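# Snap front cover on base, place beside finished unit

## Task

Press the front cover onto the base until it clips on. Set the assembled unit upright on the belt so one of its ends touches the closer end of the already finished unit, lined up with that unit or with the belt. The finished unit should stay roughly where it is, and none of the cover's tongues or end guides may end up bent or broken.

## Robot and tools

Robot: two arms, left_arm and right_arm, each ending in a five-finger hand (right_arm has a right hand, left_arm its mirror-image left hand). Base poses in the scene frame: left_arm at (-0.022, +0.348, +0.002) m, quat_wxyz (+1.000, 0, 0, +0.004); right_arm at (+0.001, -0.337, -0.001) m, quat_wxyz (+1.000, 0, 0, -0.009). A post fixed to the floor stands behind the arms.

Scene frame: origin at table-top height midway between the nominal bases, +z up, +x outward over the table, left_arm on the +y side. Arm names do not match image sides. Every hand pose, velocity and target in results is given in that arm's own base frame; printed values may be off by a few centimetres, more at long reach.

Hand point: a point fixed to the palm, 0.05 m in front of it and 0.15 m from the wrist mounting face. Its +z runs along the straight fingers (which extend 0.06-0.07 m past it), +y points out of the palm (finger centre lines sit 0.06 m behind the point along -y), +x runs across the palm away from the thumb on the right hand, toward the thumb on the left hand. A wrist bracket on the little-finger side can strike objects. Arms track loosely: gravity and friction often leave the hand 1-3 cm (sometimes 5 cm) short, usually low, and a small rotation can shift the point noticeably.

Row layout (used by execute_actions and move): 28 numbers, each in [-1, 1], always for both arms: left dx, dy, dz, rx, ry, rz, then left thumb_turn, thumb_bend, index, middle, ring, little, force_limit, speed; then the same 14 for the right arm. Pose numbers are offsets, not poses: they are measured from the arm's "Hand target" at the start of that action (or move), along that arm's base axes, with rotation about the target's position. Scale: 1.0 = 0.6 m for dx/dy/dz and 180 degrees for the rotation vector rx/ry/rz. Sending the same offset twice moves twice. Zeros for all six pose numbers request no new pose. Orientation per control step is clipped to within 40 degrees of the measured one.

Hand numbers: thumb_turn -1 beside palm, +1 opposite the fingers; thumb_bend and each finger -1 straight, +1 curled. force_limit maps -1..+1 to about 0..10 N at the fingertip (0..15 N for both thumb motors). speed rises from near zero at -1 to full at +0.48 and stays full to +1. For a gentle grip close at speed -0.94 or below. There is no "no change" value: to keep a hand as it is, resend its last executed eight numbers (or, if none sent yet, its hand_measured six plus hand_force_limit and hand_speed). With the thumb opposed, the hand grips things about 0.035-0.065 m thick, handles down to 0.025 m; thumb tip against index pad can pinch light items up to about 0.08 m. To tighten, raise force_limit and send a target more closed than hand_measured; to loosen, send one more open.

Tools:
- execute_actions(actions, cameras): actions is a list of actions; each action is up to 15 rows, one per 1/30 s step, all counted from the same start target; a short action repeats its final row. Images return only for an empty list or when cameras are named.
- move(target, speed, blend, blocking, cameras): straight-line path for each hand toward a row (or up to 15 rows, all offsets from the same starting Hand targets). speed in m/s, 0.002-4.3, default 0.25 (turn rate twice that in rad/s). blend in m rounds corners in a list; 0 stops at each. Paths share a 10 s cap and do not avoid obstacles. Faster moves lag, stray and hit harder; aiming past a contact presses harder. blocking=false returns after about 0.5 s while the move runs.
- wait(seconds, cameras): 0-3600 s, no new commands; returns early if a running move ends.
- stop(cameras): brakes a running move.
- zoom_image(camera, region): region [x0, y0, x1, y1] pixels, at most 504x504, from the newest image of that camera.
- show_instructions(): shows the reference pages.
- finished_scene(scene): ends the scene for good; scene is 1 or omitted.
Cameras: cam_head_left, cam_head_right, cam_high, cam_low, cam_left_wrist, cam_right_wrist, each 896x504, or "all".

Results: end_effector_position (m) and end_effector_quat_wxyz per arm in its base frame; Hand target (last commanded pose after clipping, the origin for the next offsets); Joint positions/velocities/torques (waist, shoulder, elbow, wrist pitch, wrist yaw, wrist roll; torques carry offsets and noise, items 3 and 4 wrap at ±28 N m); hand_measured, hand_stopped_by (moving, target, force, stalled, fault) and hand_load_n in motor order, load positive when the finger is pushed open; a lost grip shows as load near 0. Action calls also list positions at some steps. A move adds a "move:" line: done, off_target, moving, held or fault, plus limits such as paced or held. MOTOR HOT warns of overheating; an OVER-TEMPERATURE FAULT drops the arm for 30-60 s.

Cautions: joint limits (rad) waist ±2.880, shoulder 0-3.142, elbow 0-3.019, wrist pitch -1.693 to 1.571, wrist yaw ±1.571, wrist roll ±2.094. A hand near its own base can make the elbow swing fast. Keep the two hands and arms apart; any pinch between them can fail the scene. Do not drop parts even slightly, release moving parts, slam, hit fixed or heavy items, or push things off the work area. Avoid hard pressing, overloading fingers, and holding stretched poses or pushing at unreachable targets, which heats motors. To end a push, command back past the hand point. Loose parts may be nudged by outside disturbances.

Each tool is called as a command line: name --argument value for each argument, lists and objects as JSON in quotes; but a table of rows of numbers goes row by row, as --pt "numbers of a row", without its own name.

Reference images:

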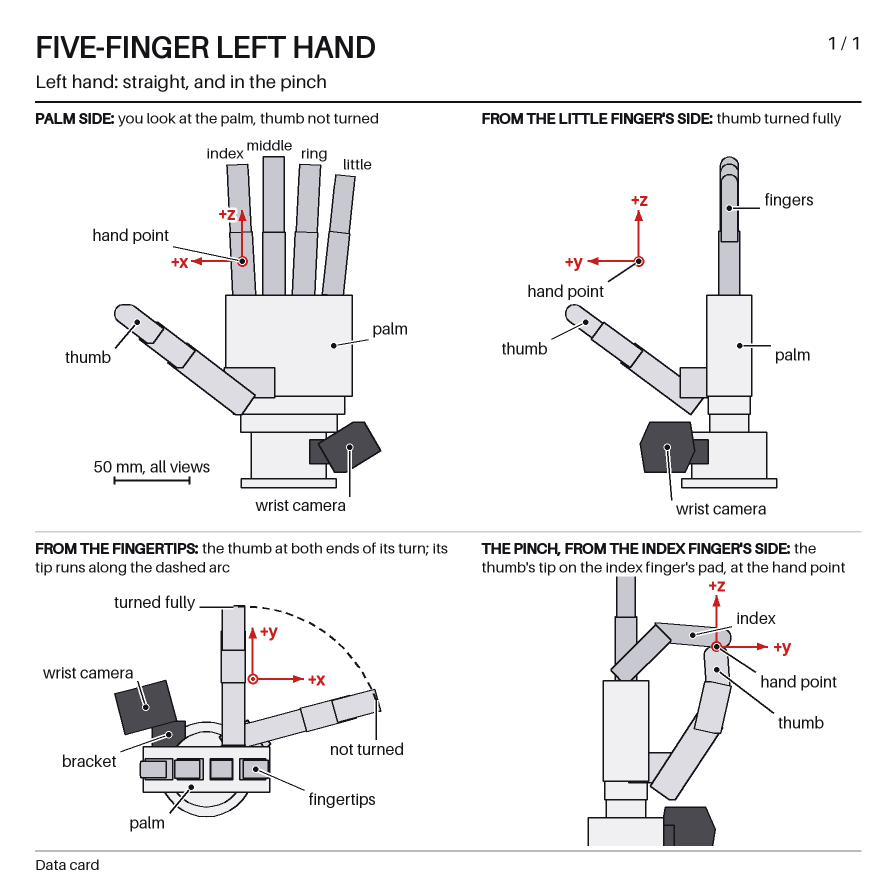

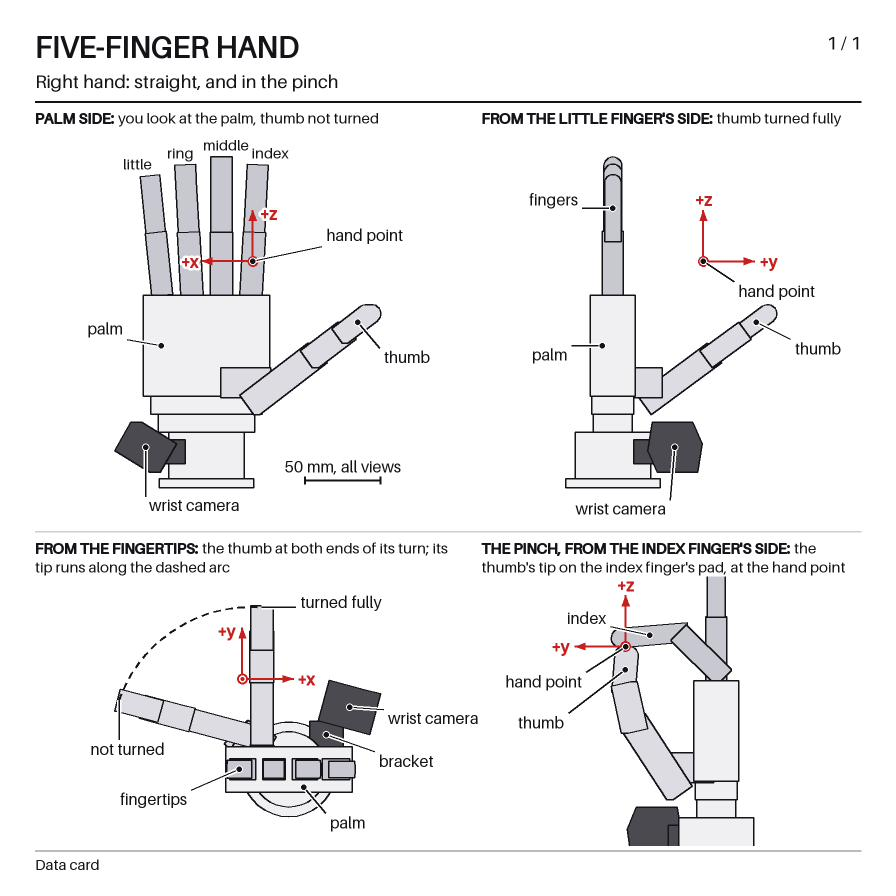

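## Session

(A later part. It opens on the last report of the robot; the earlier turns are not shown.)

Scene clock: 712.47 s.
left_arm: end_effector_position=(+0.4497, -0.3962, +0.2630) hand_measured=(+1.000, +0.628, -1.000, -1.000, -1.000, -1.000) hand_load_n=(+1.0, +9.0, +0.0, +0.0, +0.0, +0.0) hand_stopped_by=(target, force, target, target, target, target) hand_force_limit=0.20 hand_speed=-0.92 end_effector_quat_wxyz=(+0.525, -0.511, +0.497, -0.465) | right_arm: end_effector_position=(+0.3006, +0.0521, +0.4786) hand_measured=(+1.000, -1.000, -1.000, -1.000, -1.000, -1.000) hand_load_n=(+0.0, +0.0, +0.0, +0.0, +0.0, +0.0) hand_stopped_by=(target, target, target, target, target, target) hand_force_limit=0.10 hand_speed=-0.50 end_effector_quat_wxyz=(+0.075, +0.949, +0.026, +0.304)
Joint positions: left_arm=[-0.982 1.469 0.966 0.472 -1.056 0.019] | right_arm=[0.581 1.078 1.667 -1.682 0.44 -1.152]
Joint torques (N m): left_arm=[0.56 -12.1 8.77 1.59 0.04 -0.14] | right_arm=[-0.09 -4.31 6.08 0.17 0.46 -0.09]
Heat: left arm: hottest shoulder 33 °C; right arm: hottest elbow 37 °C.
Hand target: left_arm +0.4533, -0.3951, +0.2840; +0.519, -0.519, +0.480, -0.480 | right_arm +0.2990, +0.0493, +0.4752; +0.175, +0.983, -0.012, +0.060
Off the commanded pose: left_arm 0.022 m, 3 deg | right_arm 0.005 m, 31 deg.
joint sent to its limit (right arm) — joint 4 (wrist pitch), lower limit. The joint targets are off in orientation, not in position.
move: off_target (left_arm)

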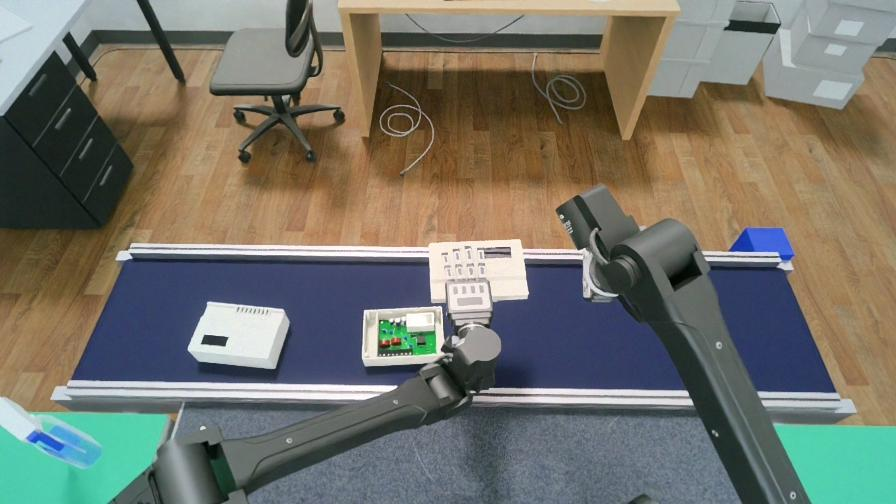

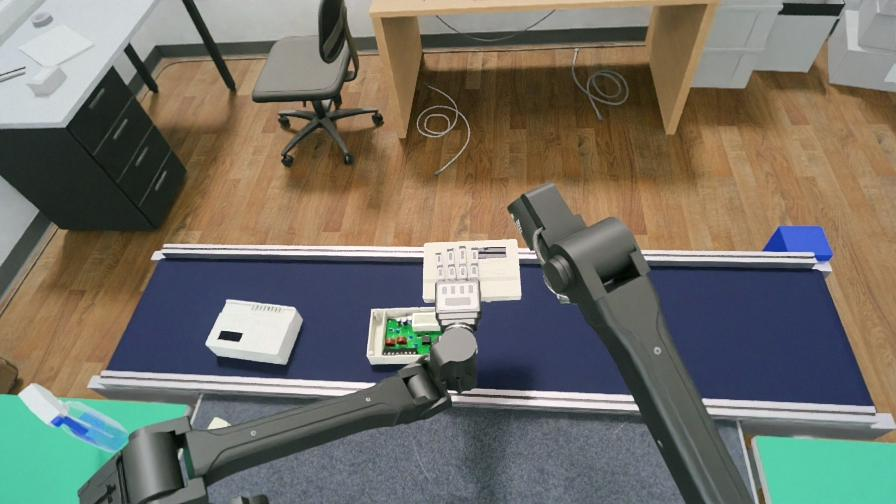

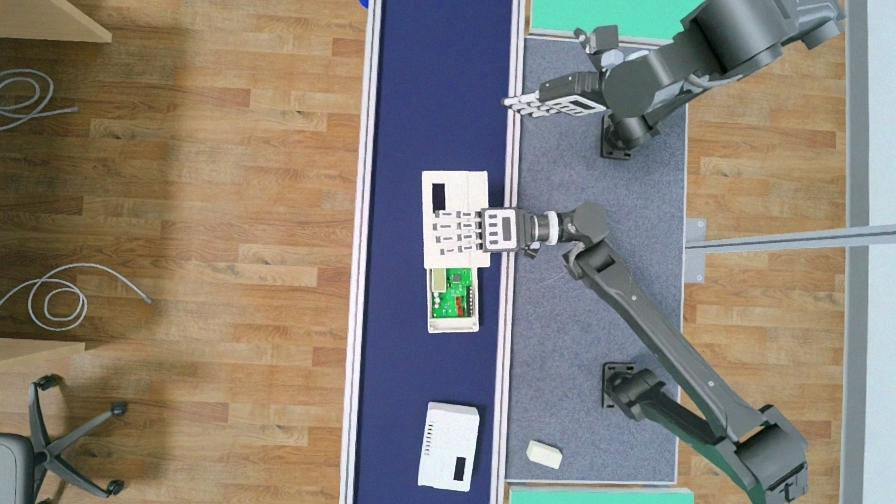

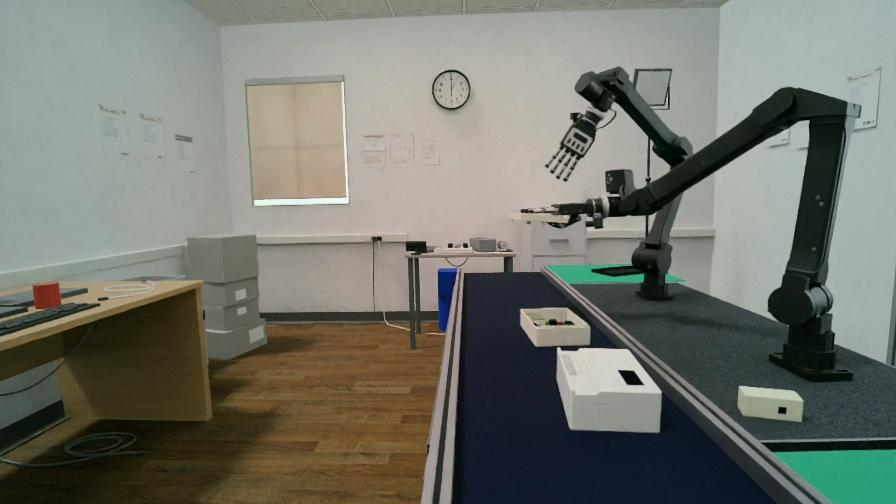

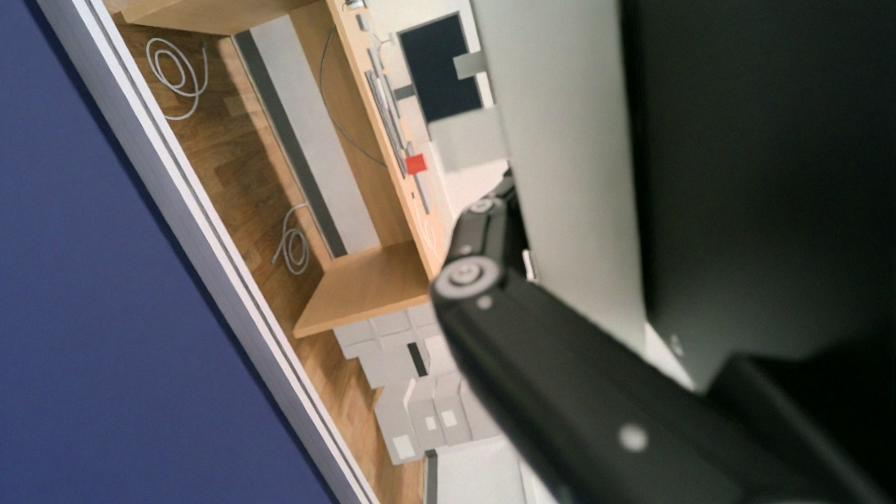

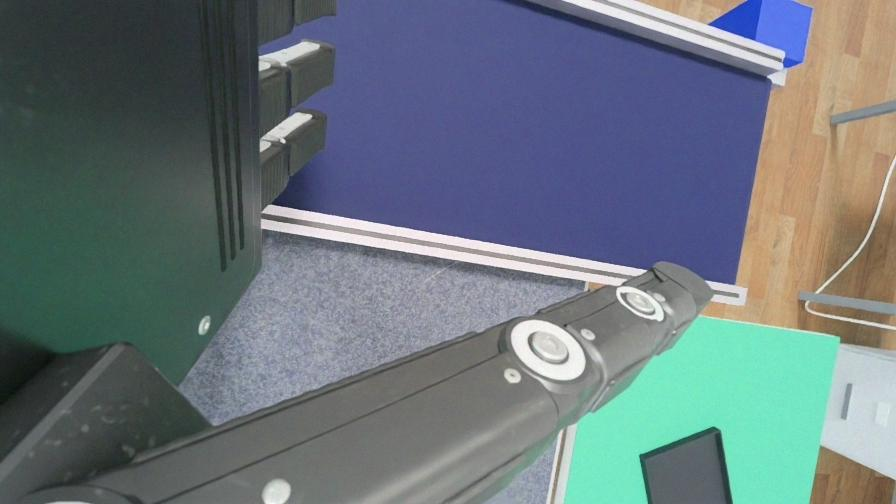

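move --target '[0.0,0.26,-0.1,0,0,0,1,0.96,-1,-1,-1,-1,0.2,-0.92,0,0,0,0,0,0,1,-1,-1,-1,-1,-1,0.1,-0.5]' --speed 0.1 --cameras '["all"]'

Scene clock: 754.57 s.
left_arm: end_effector_position=(+0.4505, -0.2378, +0.2055) hand_measured=(+1.000, +0.628, -1.000, -1.000, -1.000, -1.000) hand_load_n=(+0.5, +9.0, +0.0, +0.0, +0.5, +0.0) hand_stopped_by=(target, force, target, target, target, target) hand_force_limit=0.20 hand_speed=-0.92 end_effector_quat_wxyz=(+0.522, -0.515, +0.503, -0.457) | right_arm: end_effector_position=(+0.3006, +0.0521, +0.4786) hand_measured=(+1.000, -1.000, -1.000, -1.000, -1.000, -1.000) hand_load_n=(+0.5, +0.0, +0.0, +0.0, +0.0, +0.0) hand_stopped_by=(target, target, target, target, target, target) hand_force_limit=0.10 hand_speed=-0.50 end_effector_quat_wxyz=(+0.075, +0.949, +0.026, +0.304)
Joint positions: left_arm=[-0.718 1.244 0.59 0.601 -0.795 0.017] | right_arm=[0.581 1.078 1.667 -1.682 0.44 -1.152]
Joint torques (N m): left_arm=[0.32 -7.47 7.36 3.04 0.03 -0.14] | right_arm=[-0.09 -4.31 6.08 0.16 0.46 -0.1]
Heat: left arm: hottest shoulder 34 °C; right arm: hottest elbow 36 °C.
Hand target: left_arm +0.4532, -0.2392, +0.2241; +0.519, -0.519, +0.480, -0.480 | right_arm +0.2990, +0.0493, +0.4752; +0.175, +0.983, -0.012, +0.060
Off the commanded pose: left_arm 0.019 m, 4 deg | right_arm 0.005 m, 31 deg.
joint sent to its limit (right arm) — joint 4 (wrist pitch), lower limit. The joint targets are off in orientation, not in position.
move: off_target (left_arm)

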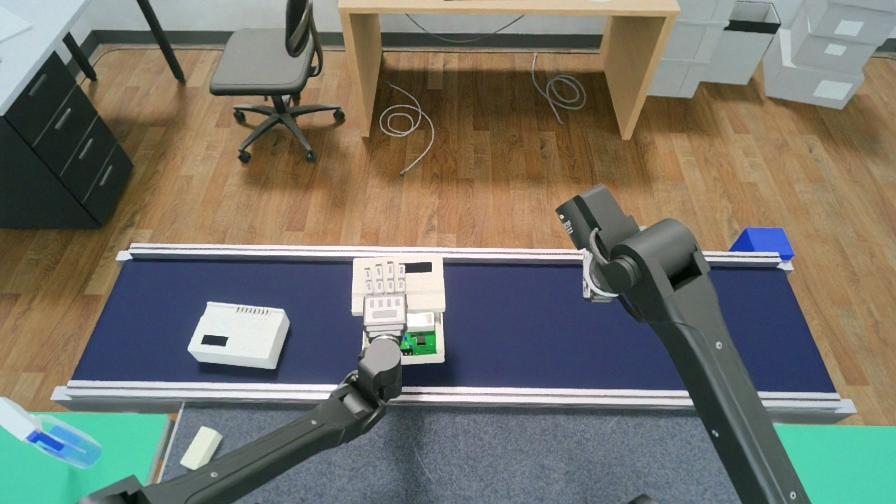

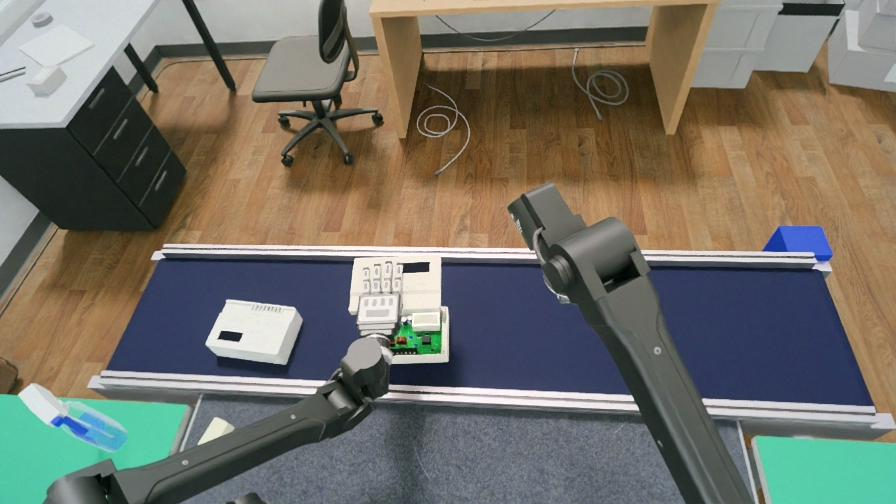

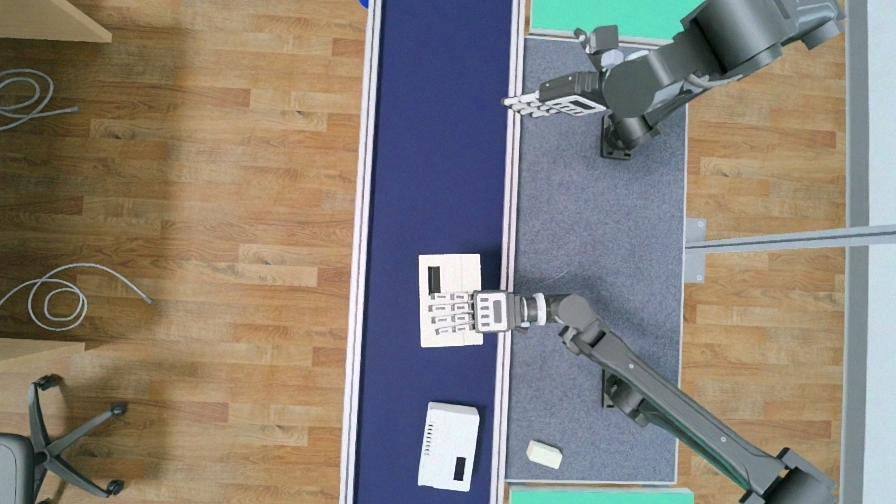

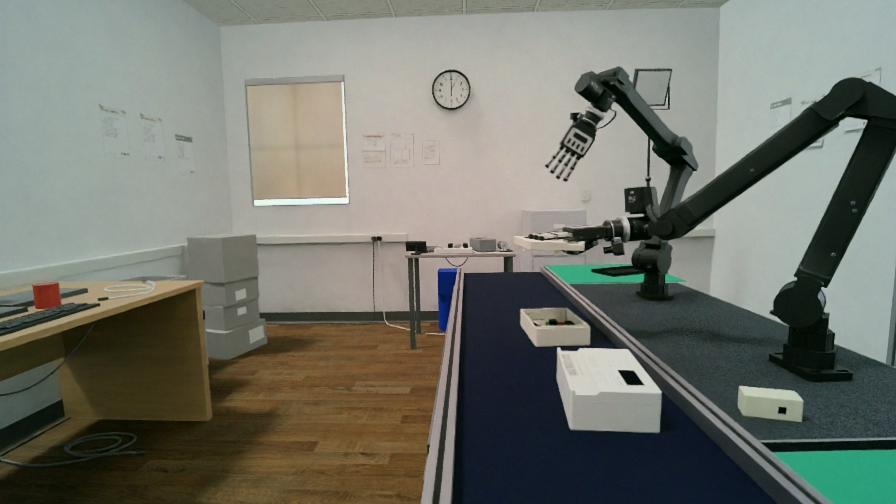

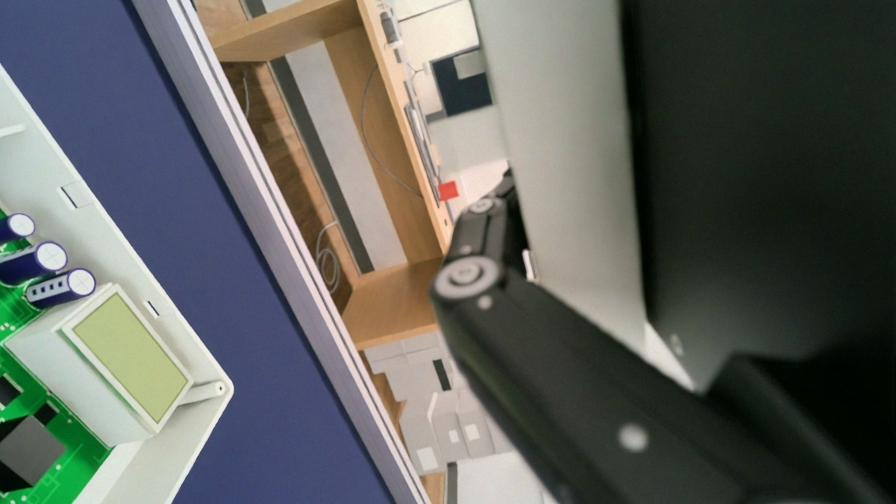

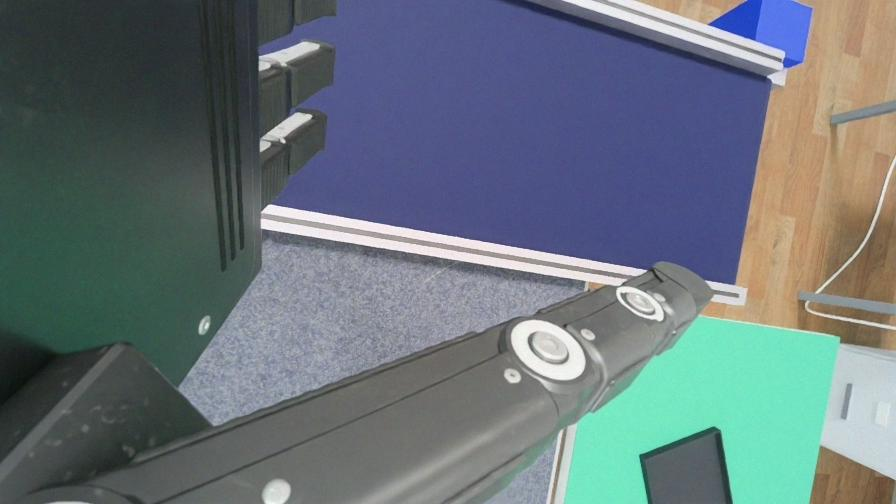

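wait --seconds 0.1 --cameras '["all"]'

Scene clock: 763.50 s.
left_arm: end_effector_position=(+0.4505, -0.2378, +0.2055) hand_measured=(+1.000, +0.628, -1.000, -1.000, -1.000, -1.000) hand_load_n=(+0.5, +9.0, +0.0, +0.0, +0.0, +0.0) hand_stopped_by=(target, force, target, target, target, target) hand_force_limit=0.20 hand_speed=-0.92 end_effector_quat_wxyz=(+0.522, -0.515, +0.503, -0.457) | right_arm: end_effector_position=(+0.3006, +0.0521, +0.4786) hand_measured=(+1.000, -1.000, -1.000, -1.000, -1.000, -1.000) hand_load_n=(+0.0, +0.0, +0.0, +0.0, +0.0, +0.0) hand_stopped_by=(target, target, target, target, target, target) hand_force_limit=0.10 hand_speed=-0.50 end_effector_quat_wxyz=(+0.075, +0.949, +0.026, +0.304)
Joint positions: left_arm=[-0.718 1.244 0.59 0.601 -0.795 0.017] | right_arm=[0.581 1.078 1.667 -1.682 0.44 -1.152]
Joint torques (N m): left_arm=[0.15 -7.82 7.2 3.04 0.03 -0.16] | right_arm=[-0.09 -4.31 6.08 0.17 0.46 -0.1]
Heat: left arm: hottest shoulder 33 °C; right arm: hottest elbow 36 °C.
Hand target: left_arm +0.4532, -0.2392, +0.2241; +0.519, -0.519, +0.480, -0.480 | right_arm +0.2990, +0.0493, +0.4752; +0.175, +0.983, -0.012, +0.060
Off the commanded pose: left_arm 0.019 m, 4 deg | right_arm 0.005 m, 31 deg.
wait: 0.10 s; at rest from the start

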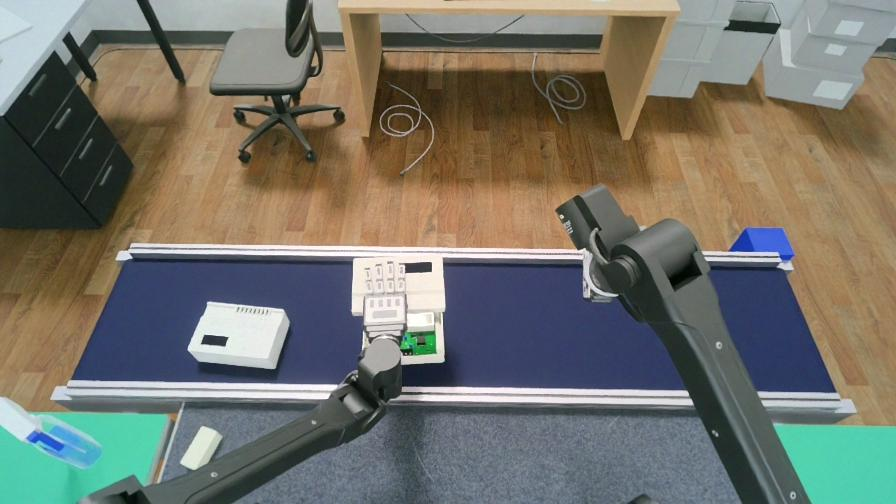

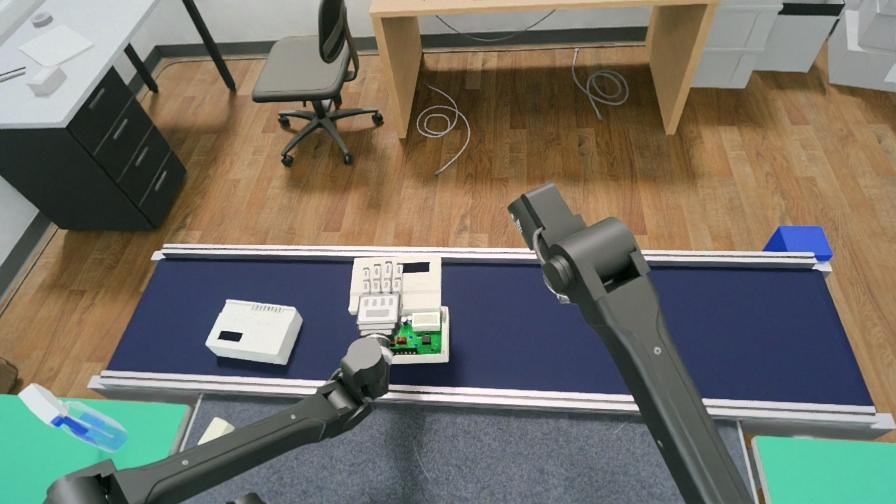

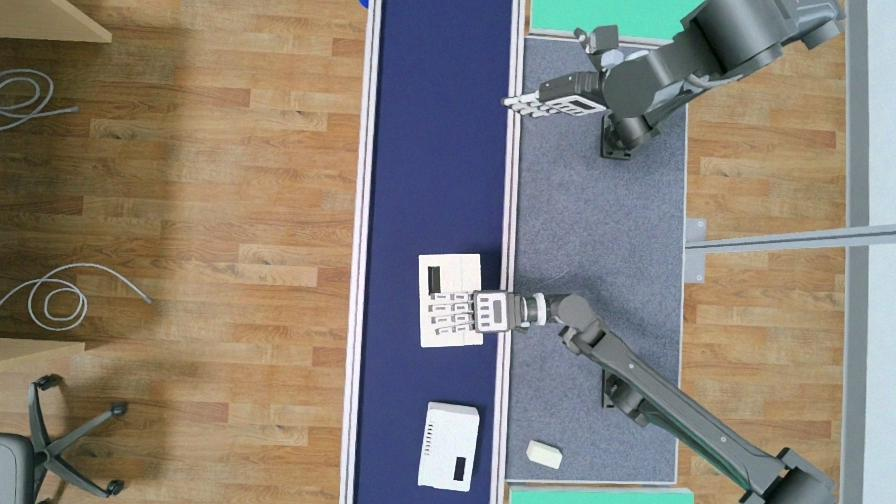

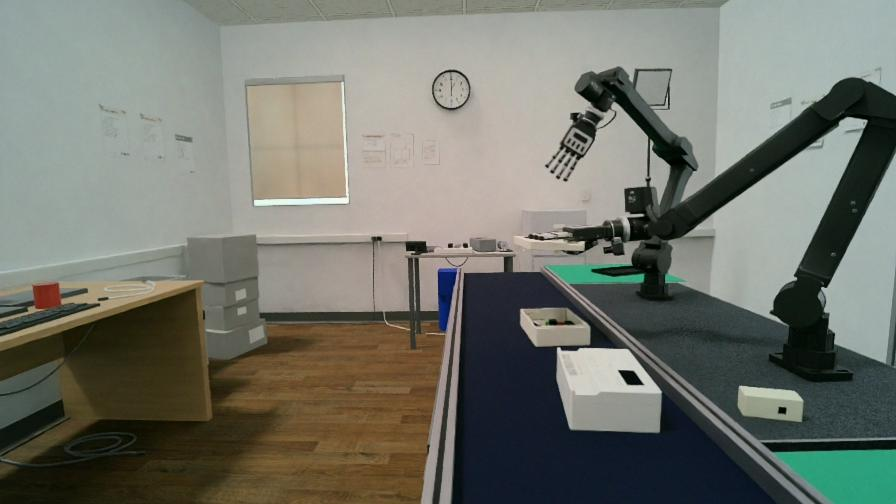

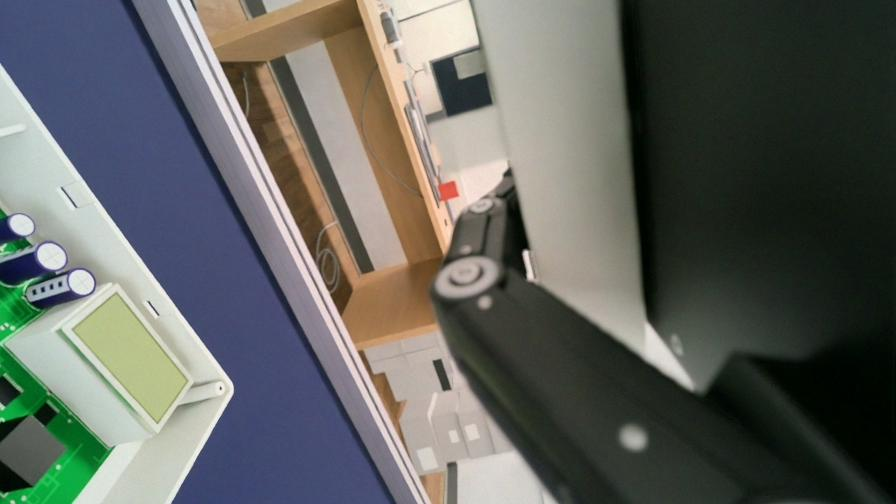

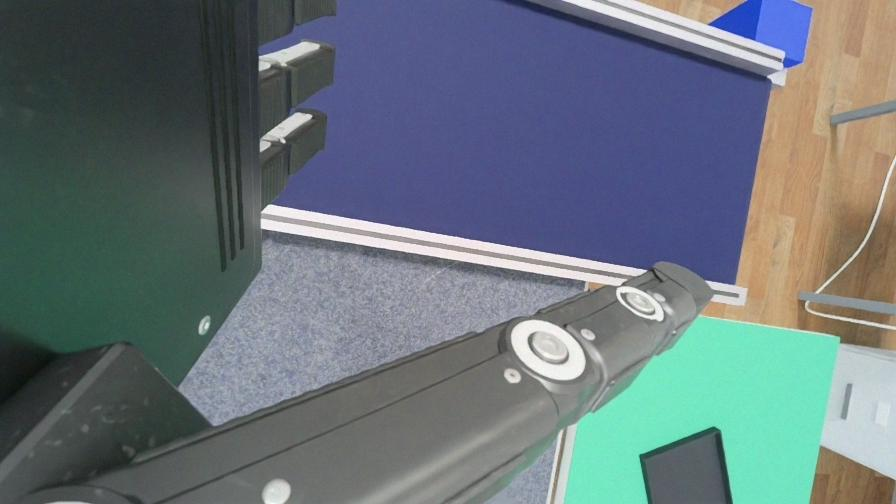

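zoom_image --camera "cam_high" --region '[390, 230, 530, 370]'

zoom_image --camera "cam_low" --region '[490, 190, 690, 370]'

zoom_image --camera "cam_head_left" --region '[320, 230, 480, 380]'

zoom_image --camera "cam_head_right" --region '[320, 230, 480, 380]'

Scaled by 3.600 from the camera's image (finer frame: 1280x720).

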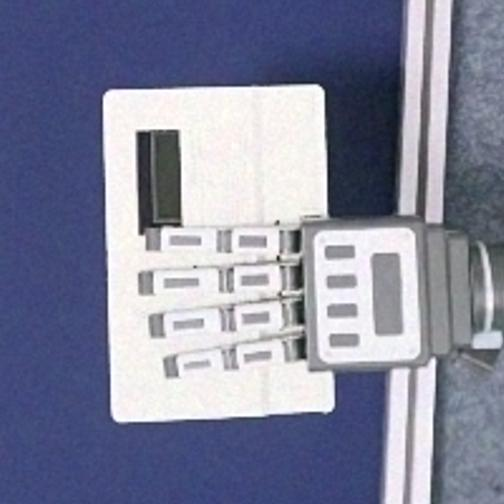

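Scaled by 2.520 from the camera's image (finer frame: 1280x720).

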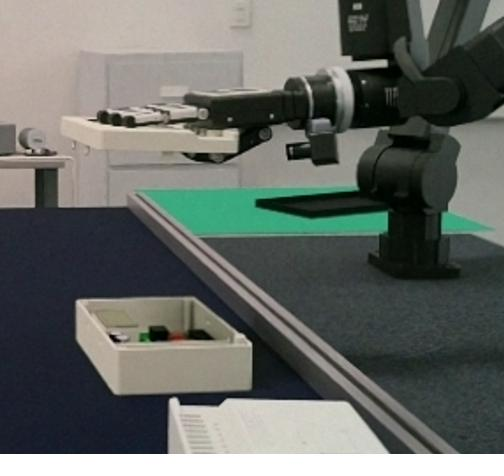

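Scaled by 3.150 from the camera's image (finer frame: 1280x720).

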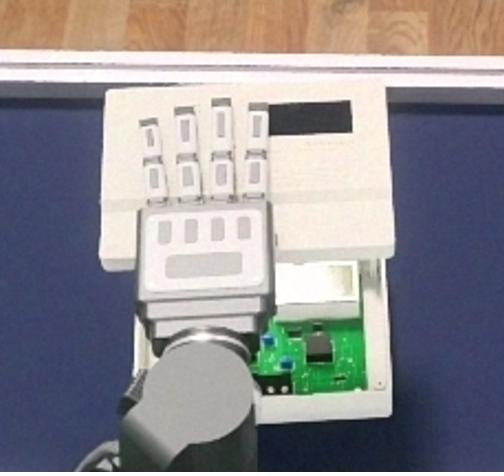

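Scaled by 3.150 from the camera's image (finer frame: 1280x720).

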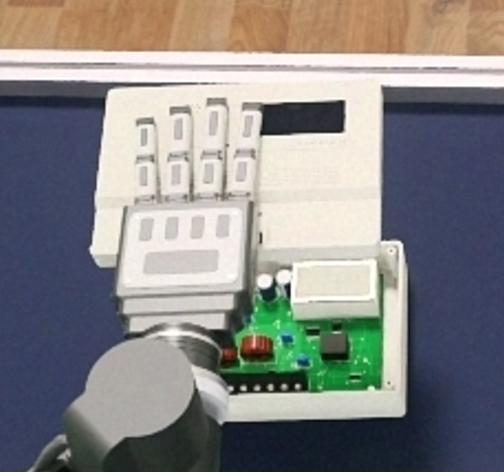

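zoom_image --camera "cam_head_left" --region '[340, 245, 370, 275]'

zoom_image --camera "cam_head_right" --region '[340, 245, 370, 275]'

zoom_image --camera "cam_head_left" --region '[425, 245, 455, 275]'

zoom_image --camera "cam_head_right" --region '[425, 245, 455, 275]'

Scaled by 16.800 from the camera's image (finer frame: 1280x720).

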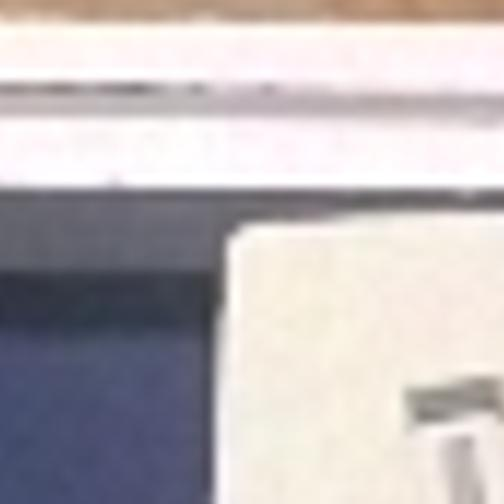

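Scaled by 16.800 from the camera's image (finer frame: 1280x720).

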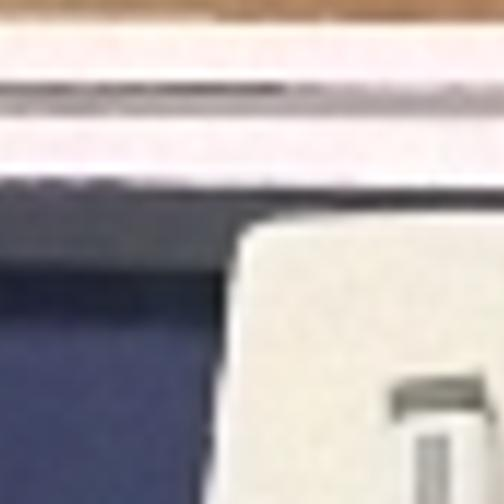

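Scaled by 16.800 from the camera's image (finer frame: 1280x720).

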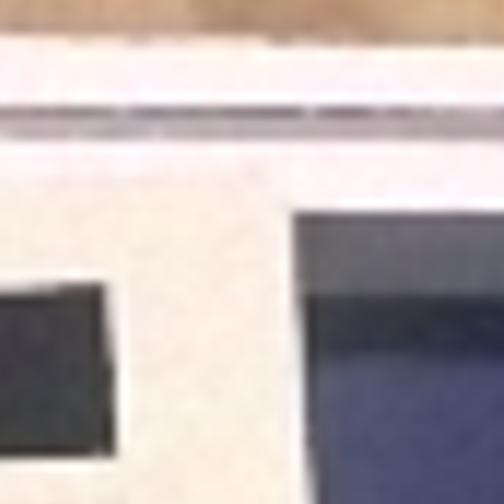

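Scaled by 16.800 from the camera's image (finer frame: 1280x720).

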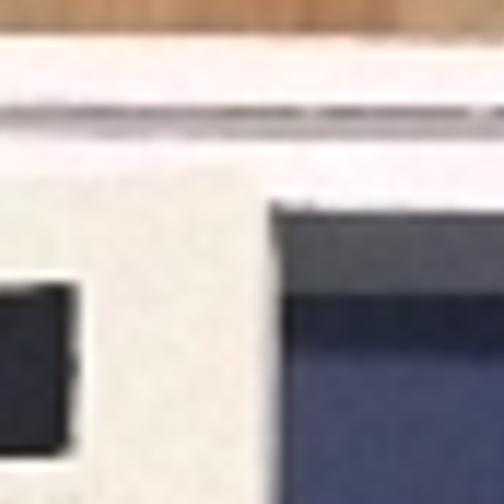

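move --target '[-0.028, -0.013, -0.05, 0, 0.09, 0, 1,0.96,-1,-1,-1,-1,0.2,-0.92, 0,0,0,0,0,0,1,-1,-1,-1,-1,-1,0.1,-0.5]' --speed 0.06 --cameras '["cam_high","cam_low","cam_left_wrist"]'

Scene clock: 808.97 s.
left_arm: end_effector_position=(+0.4221, -0.2343, +0.1583) hand_measured=(+1.000, +0.628, -1.000, -1.000, -1.000, -1.000) hand_load_n=(+0.5, +9.0, +0.0, +0.0, -0.5, +0.0) hand_stopped_by=(target, force, target, target, target, target) hand_force_limit=0.20 hand_speed=-0.92 end_effector_quat_wxyz=(-0.449, +0.576, -0.573, +0.372) | right_arm: end_effector_position=(+0.3006, +0.0521, +0.4786) hand_measured=(+1.000, -1.000, -1.000, -1.000, -1.000, -1.000) hand_load_n=(+0.0, +0.0, +0.0, +0.0, +0.0, +0.0) hand_stopped_by=(target, target, target, target, target, target) hand_force_limit=0.10 hand_speed=-0.50 end_effector_quat_wxyz=(+0.075, +0.949, +0.026, +0.304)
Joint positions: left_arm=[-0.718 1.196 0.659 0.079 -0.76 -0.237] | right_arm=[0.581 1.078 1.667 -1.682 0.44 -1.152]
Joint torques (N m): left_arm=[0.09 -7.36 11.32 1.72 -0.24 -0.17] | right_arm=[-0.09 -4.31 6.08 0.17 0.46 -0.1]
Heat: left arm: hottest shoulder 33 °C; right arm: hottest elbow 35 °C.
Hand target: left_arm +0.4365, -0.2470, +0.1942; -0.446, +0.582, -0.548, +0.402 | right_arm +0.2990, +0.0493, +0.4752; +0.175, +0.983, -0.012, +0.060
Off the commanded pose: left_arm 0.041 m, 4 deg | right_arm 0.005 m, 31 deg.
joint sent to its limit (right arm) — joint 4 (wrist pitch), lower limit. The joint targets are off in orientation, not in position.
move: off_target (left_arm)

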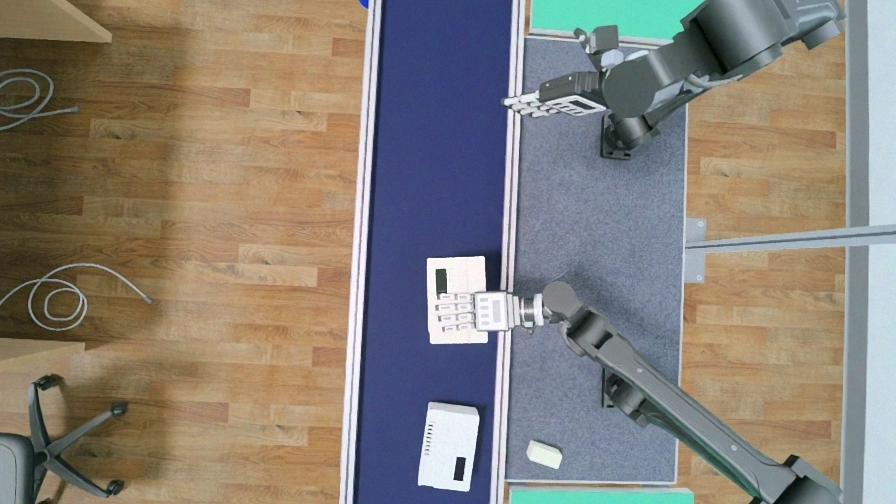

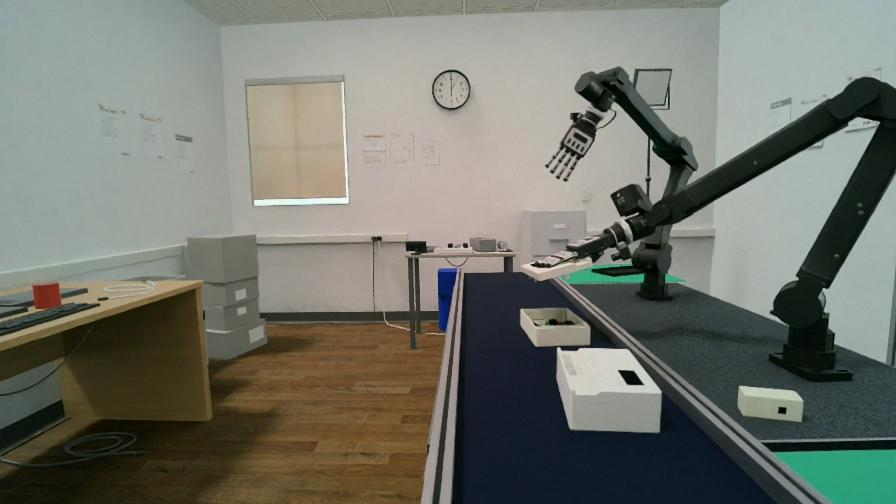

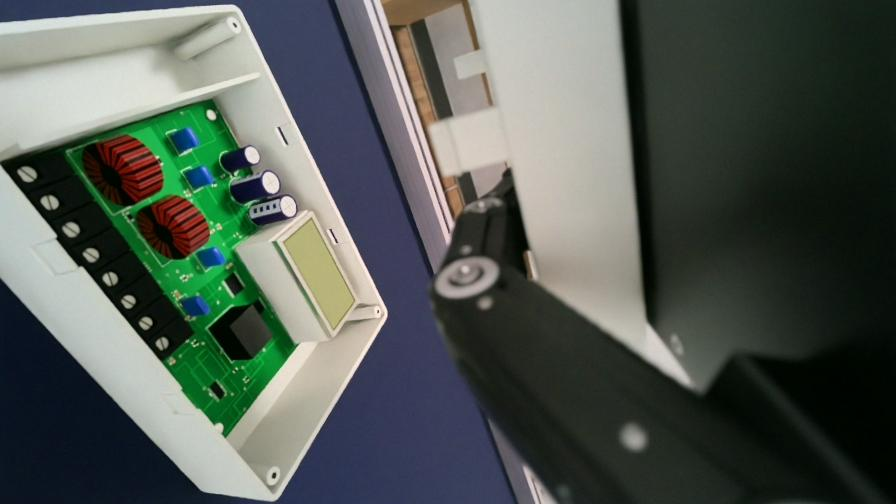

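zoom_image --camera "cam_high" --region '[390, 230, 530, 370]'

zoom_image --camera "cam_low" --region '[500, 220, 660, 380]'

Scaled by 3.600 from the camera's image (finer frame: 1280x720).

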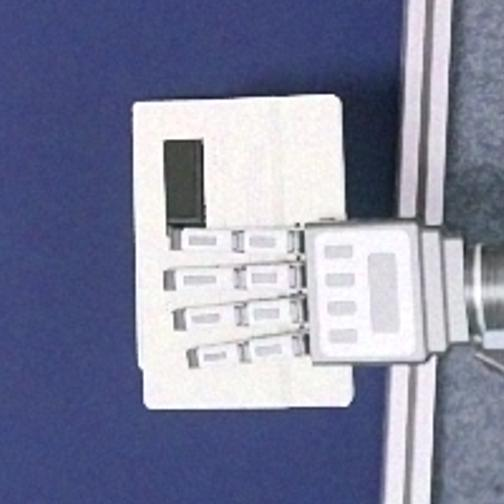

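Scaled by 3.150 from the camera's image (finer frame: 1280x720).

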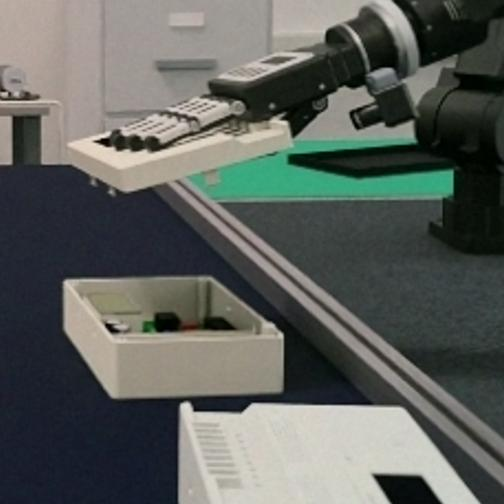

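zoom_image --camera "cam_high" --region '[420, 310, 470, 360]'

zoom_image --camera "cam_high" --region '[420, 250, 490, 320]'

Scaled by 10.080 from the camera's image (finer frame: 1280x720).

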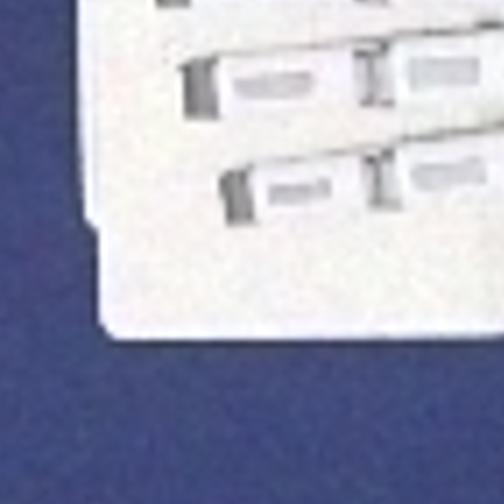

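Scaled by 7.200 from the camera's image (finer frame: 1280x720).

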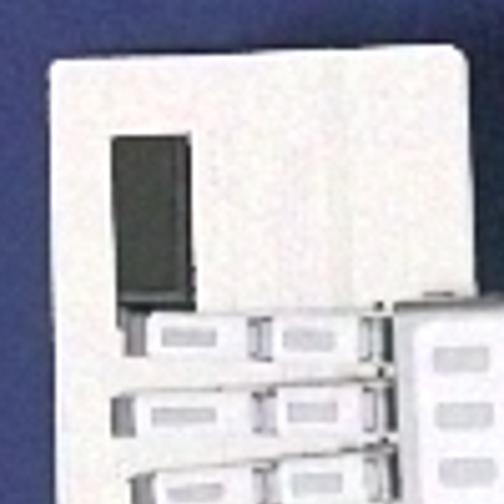

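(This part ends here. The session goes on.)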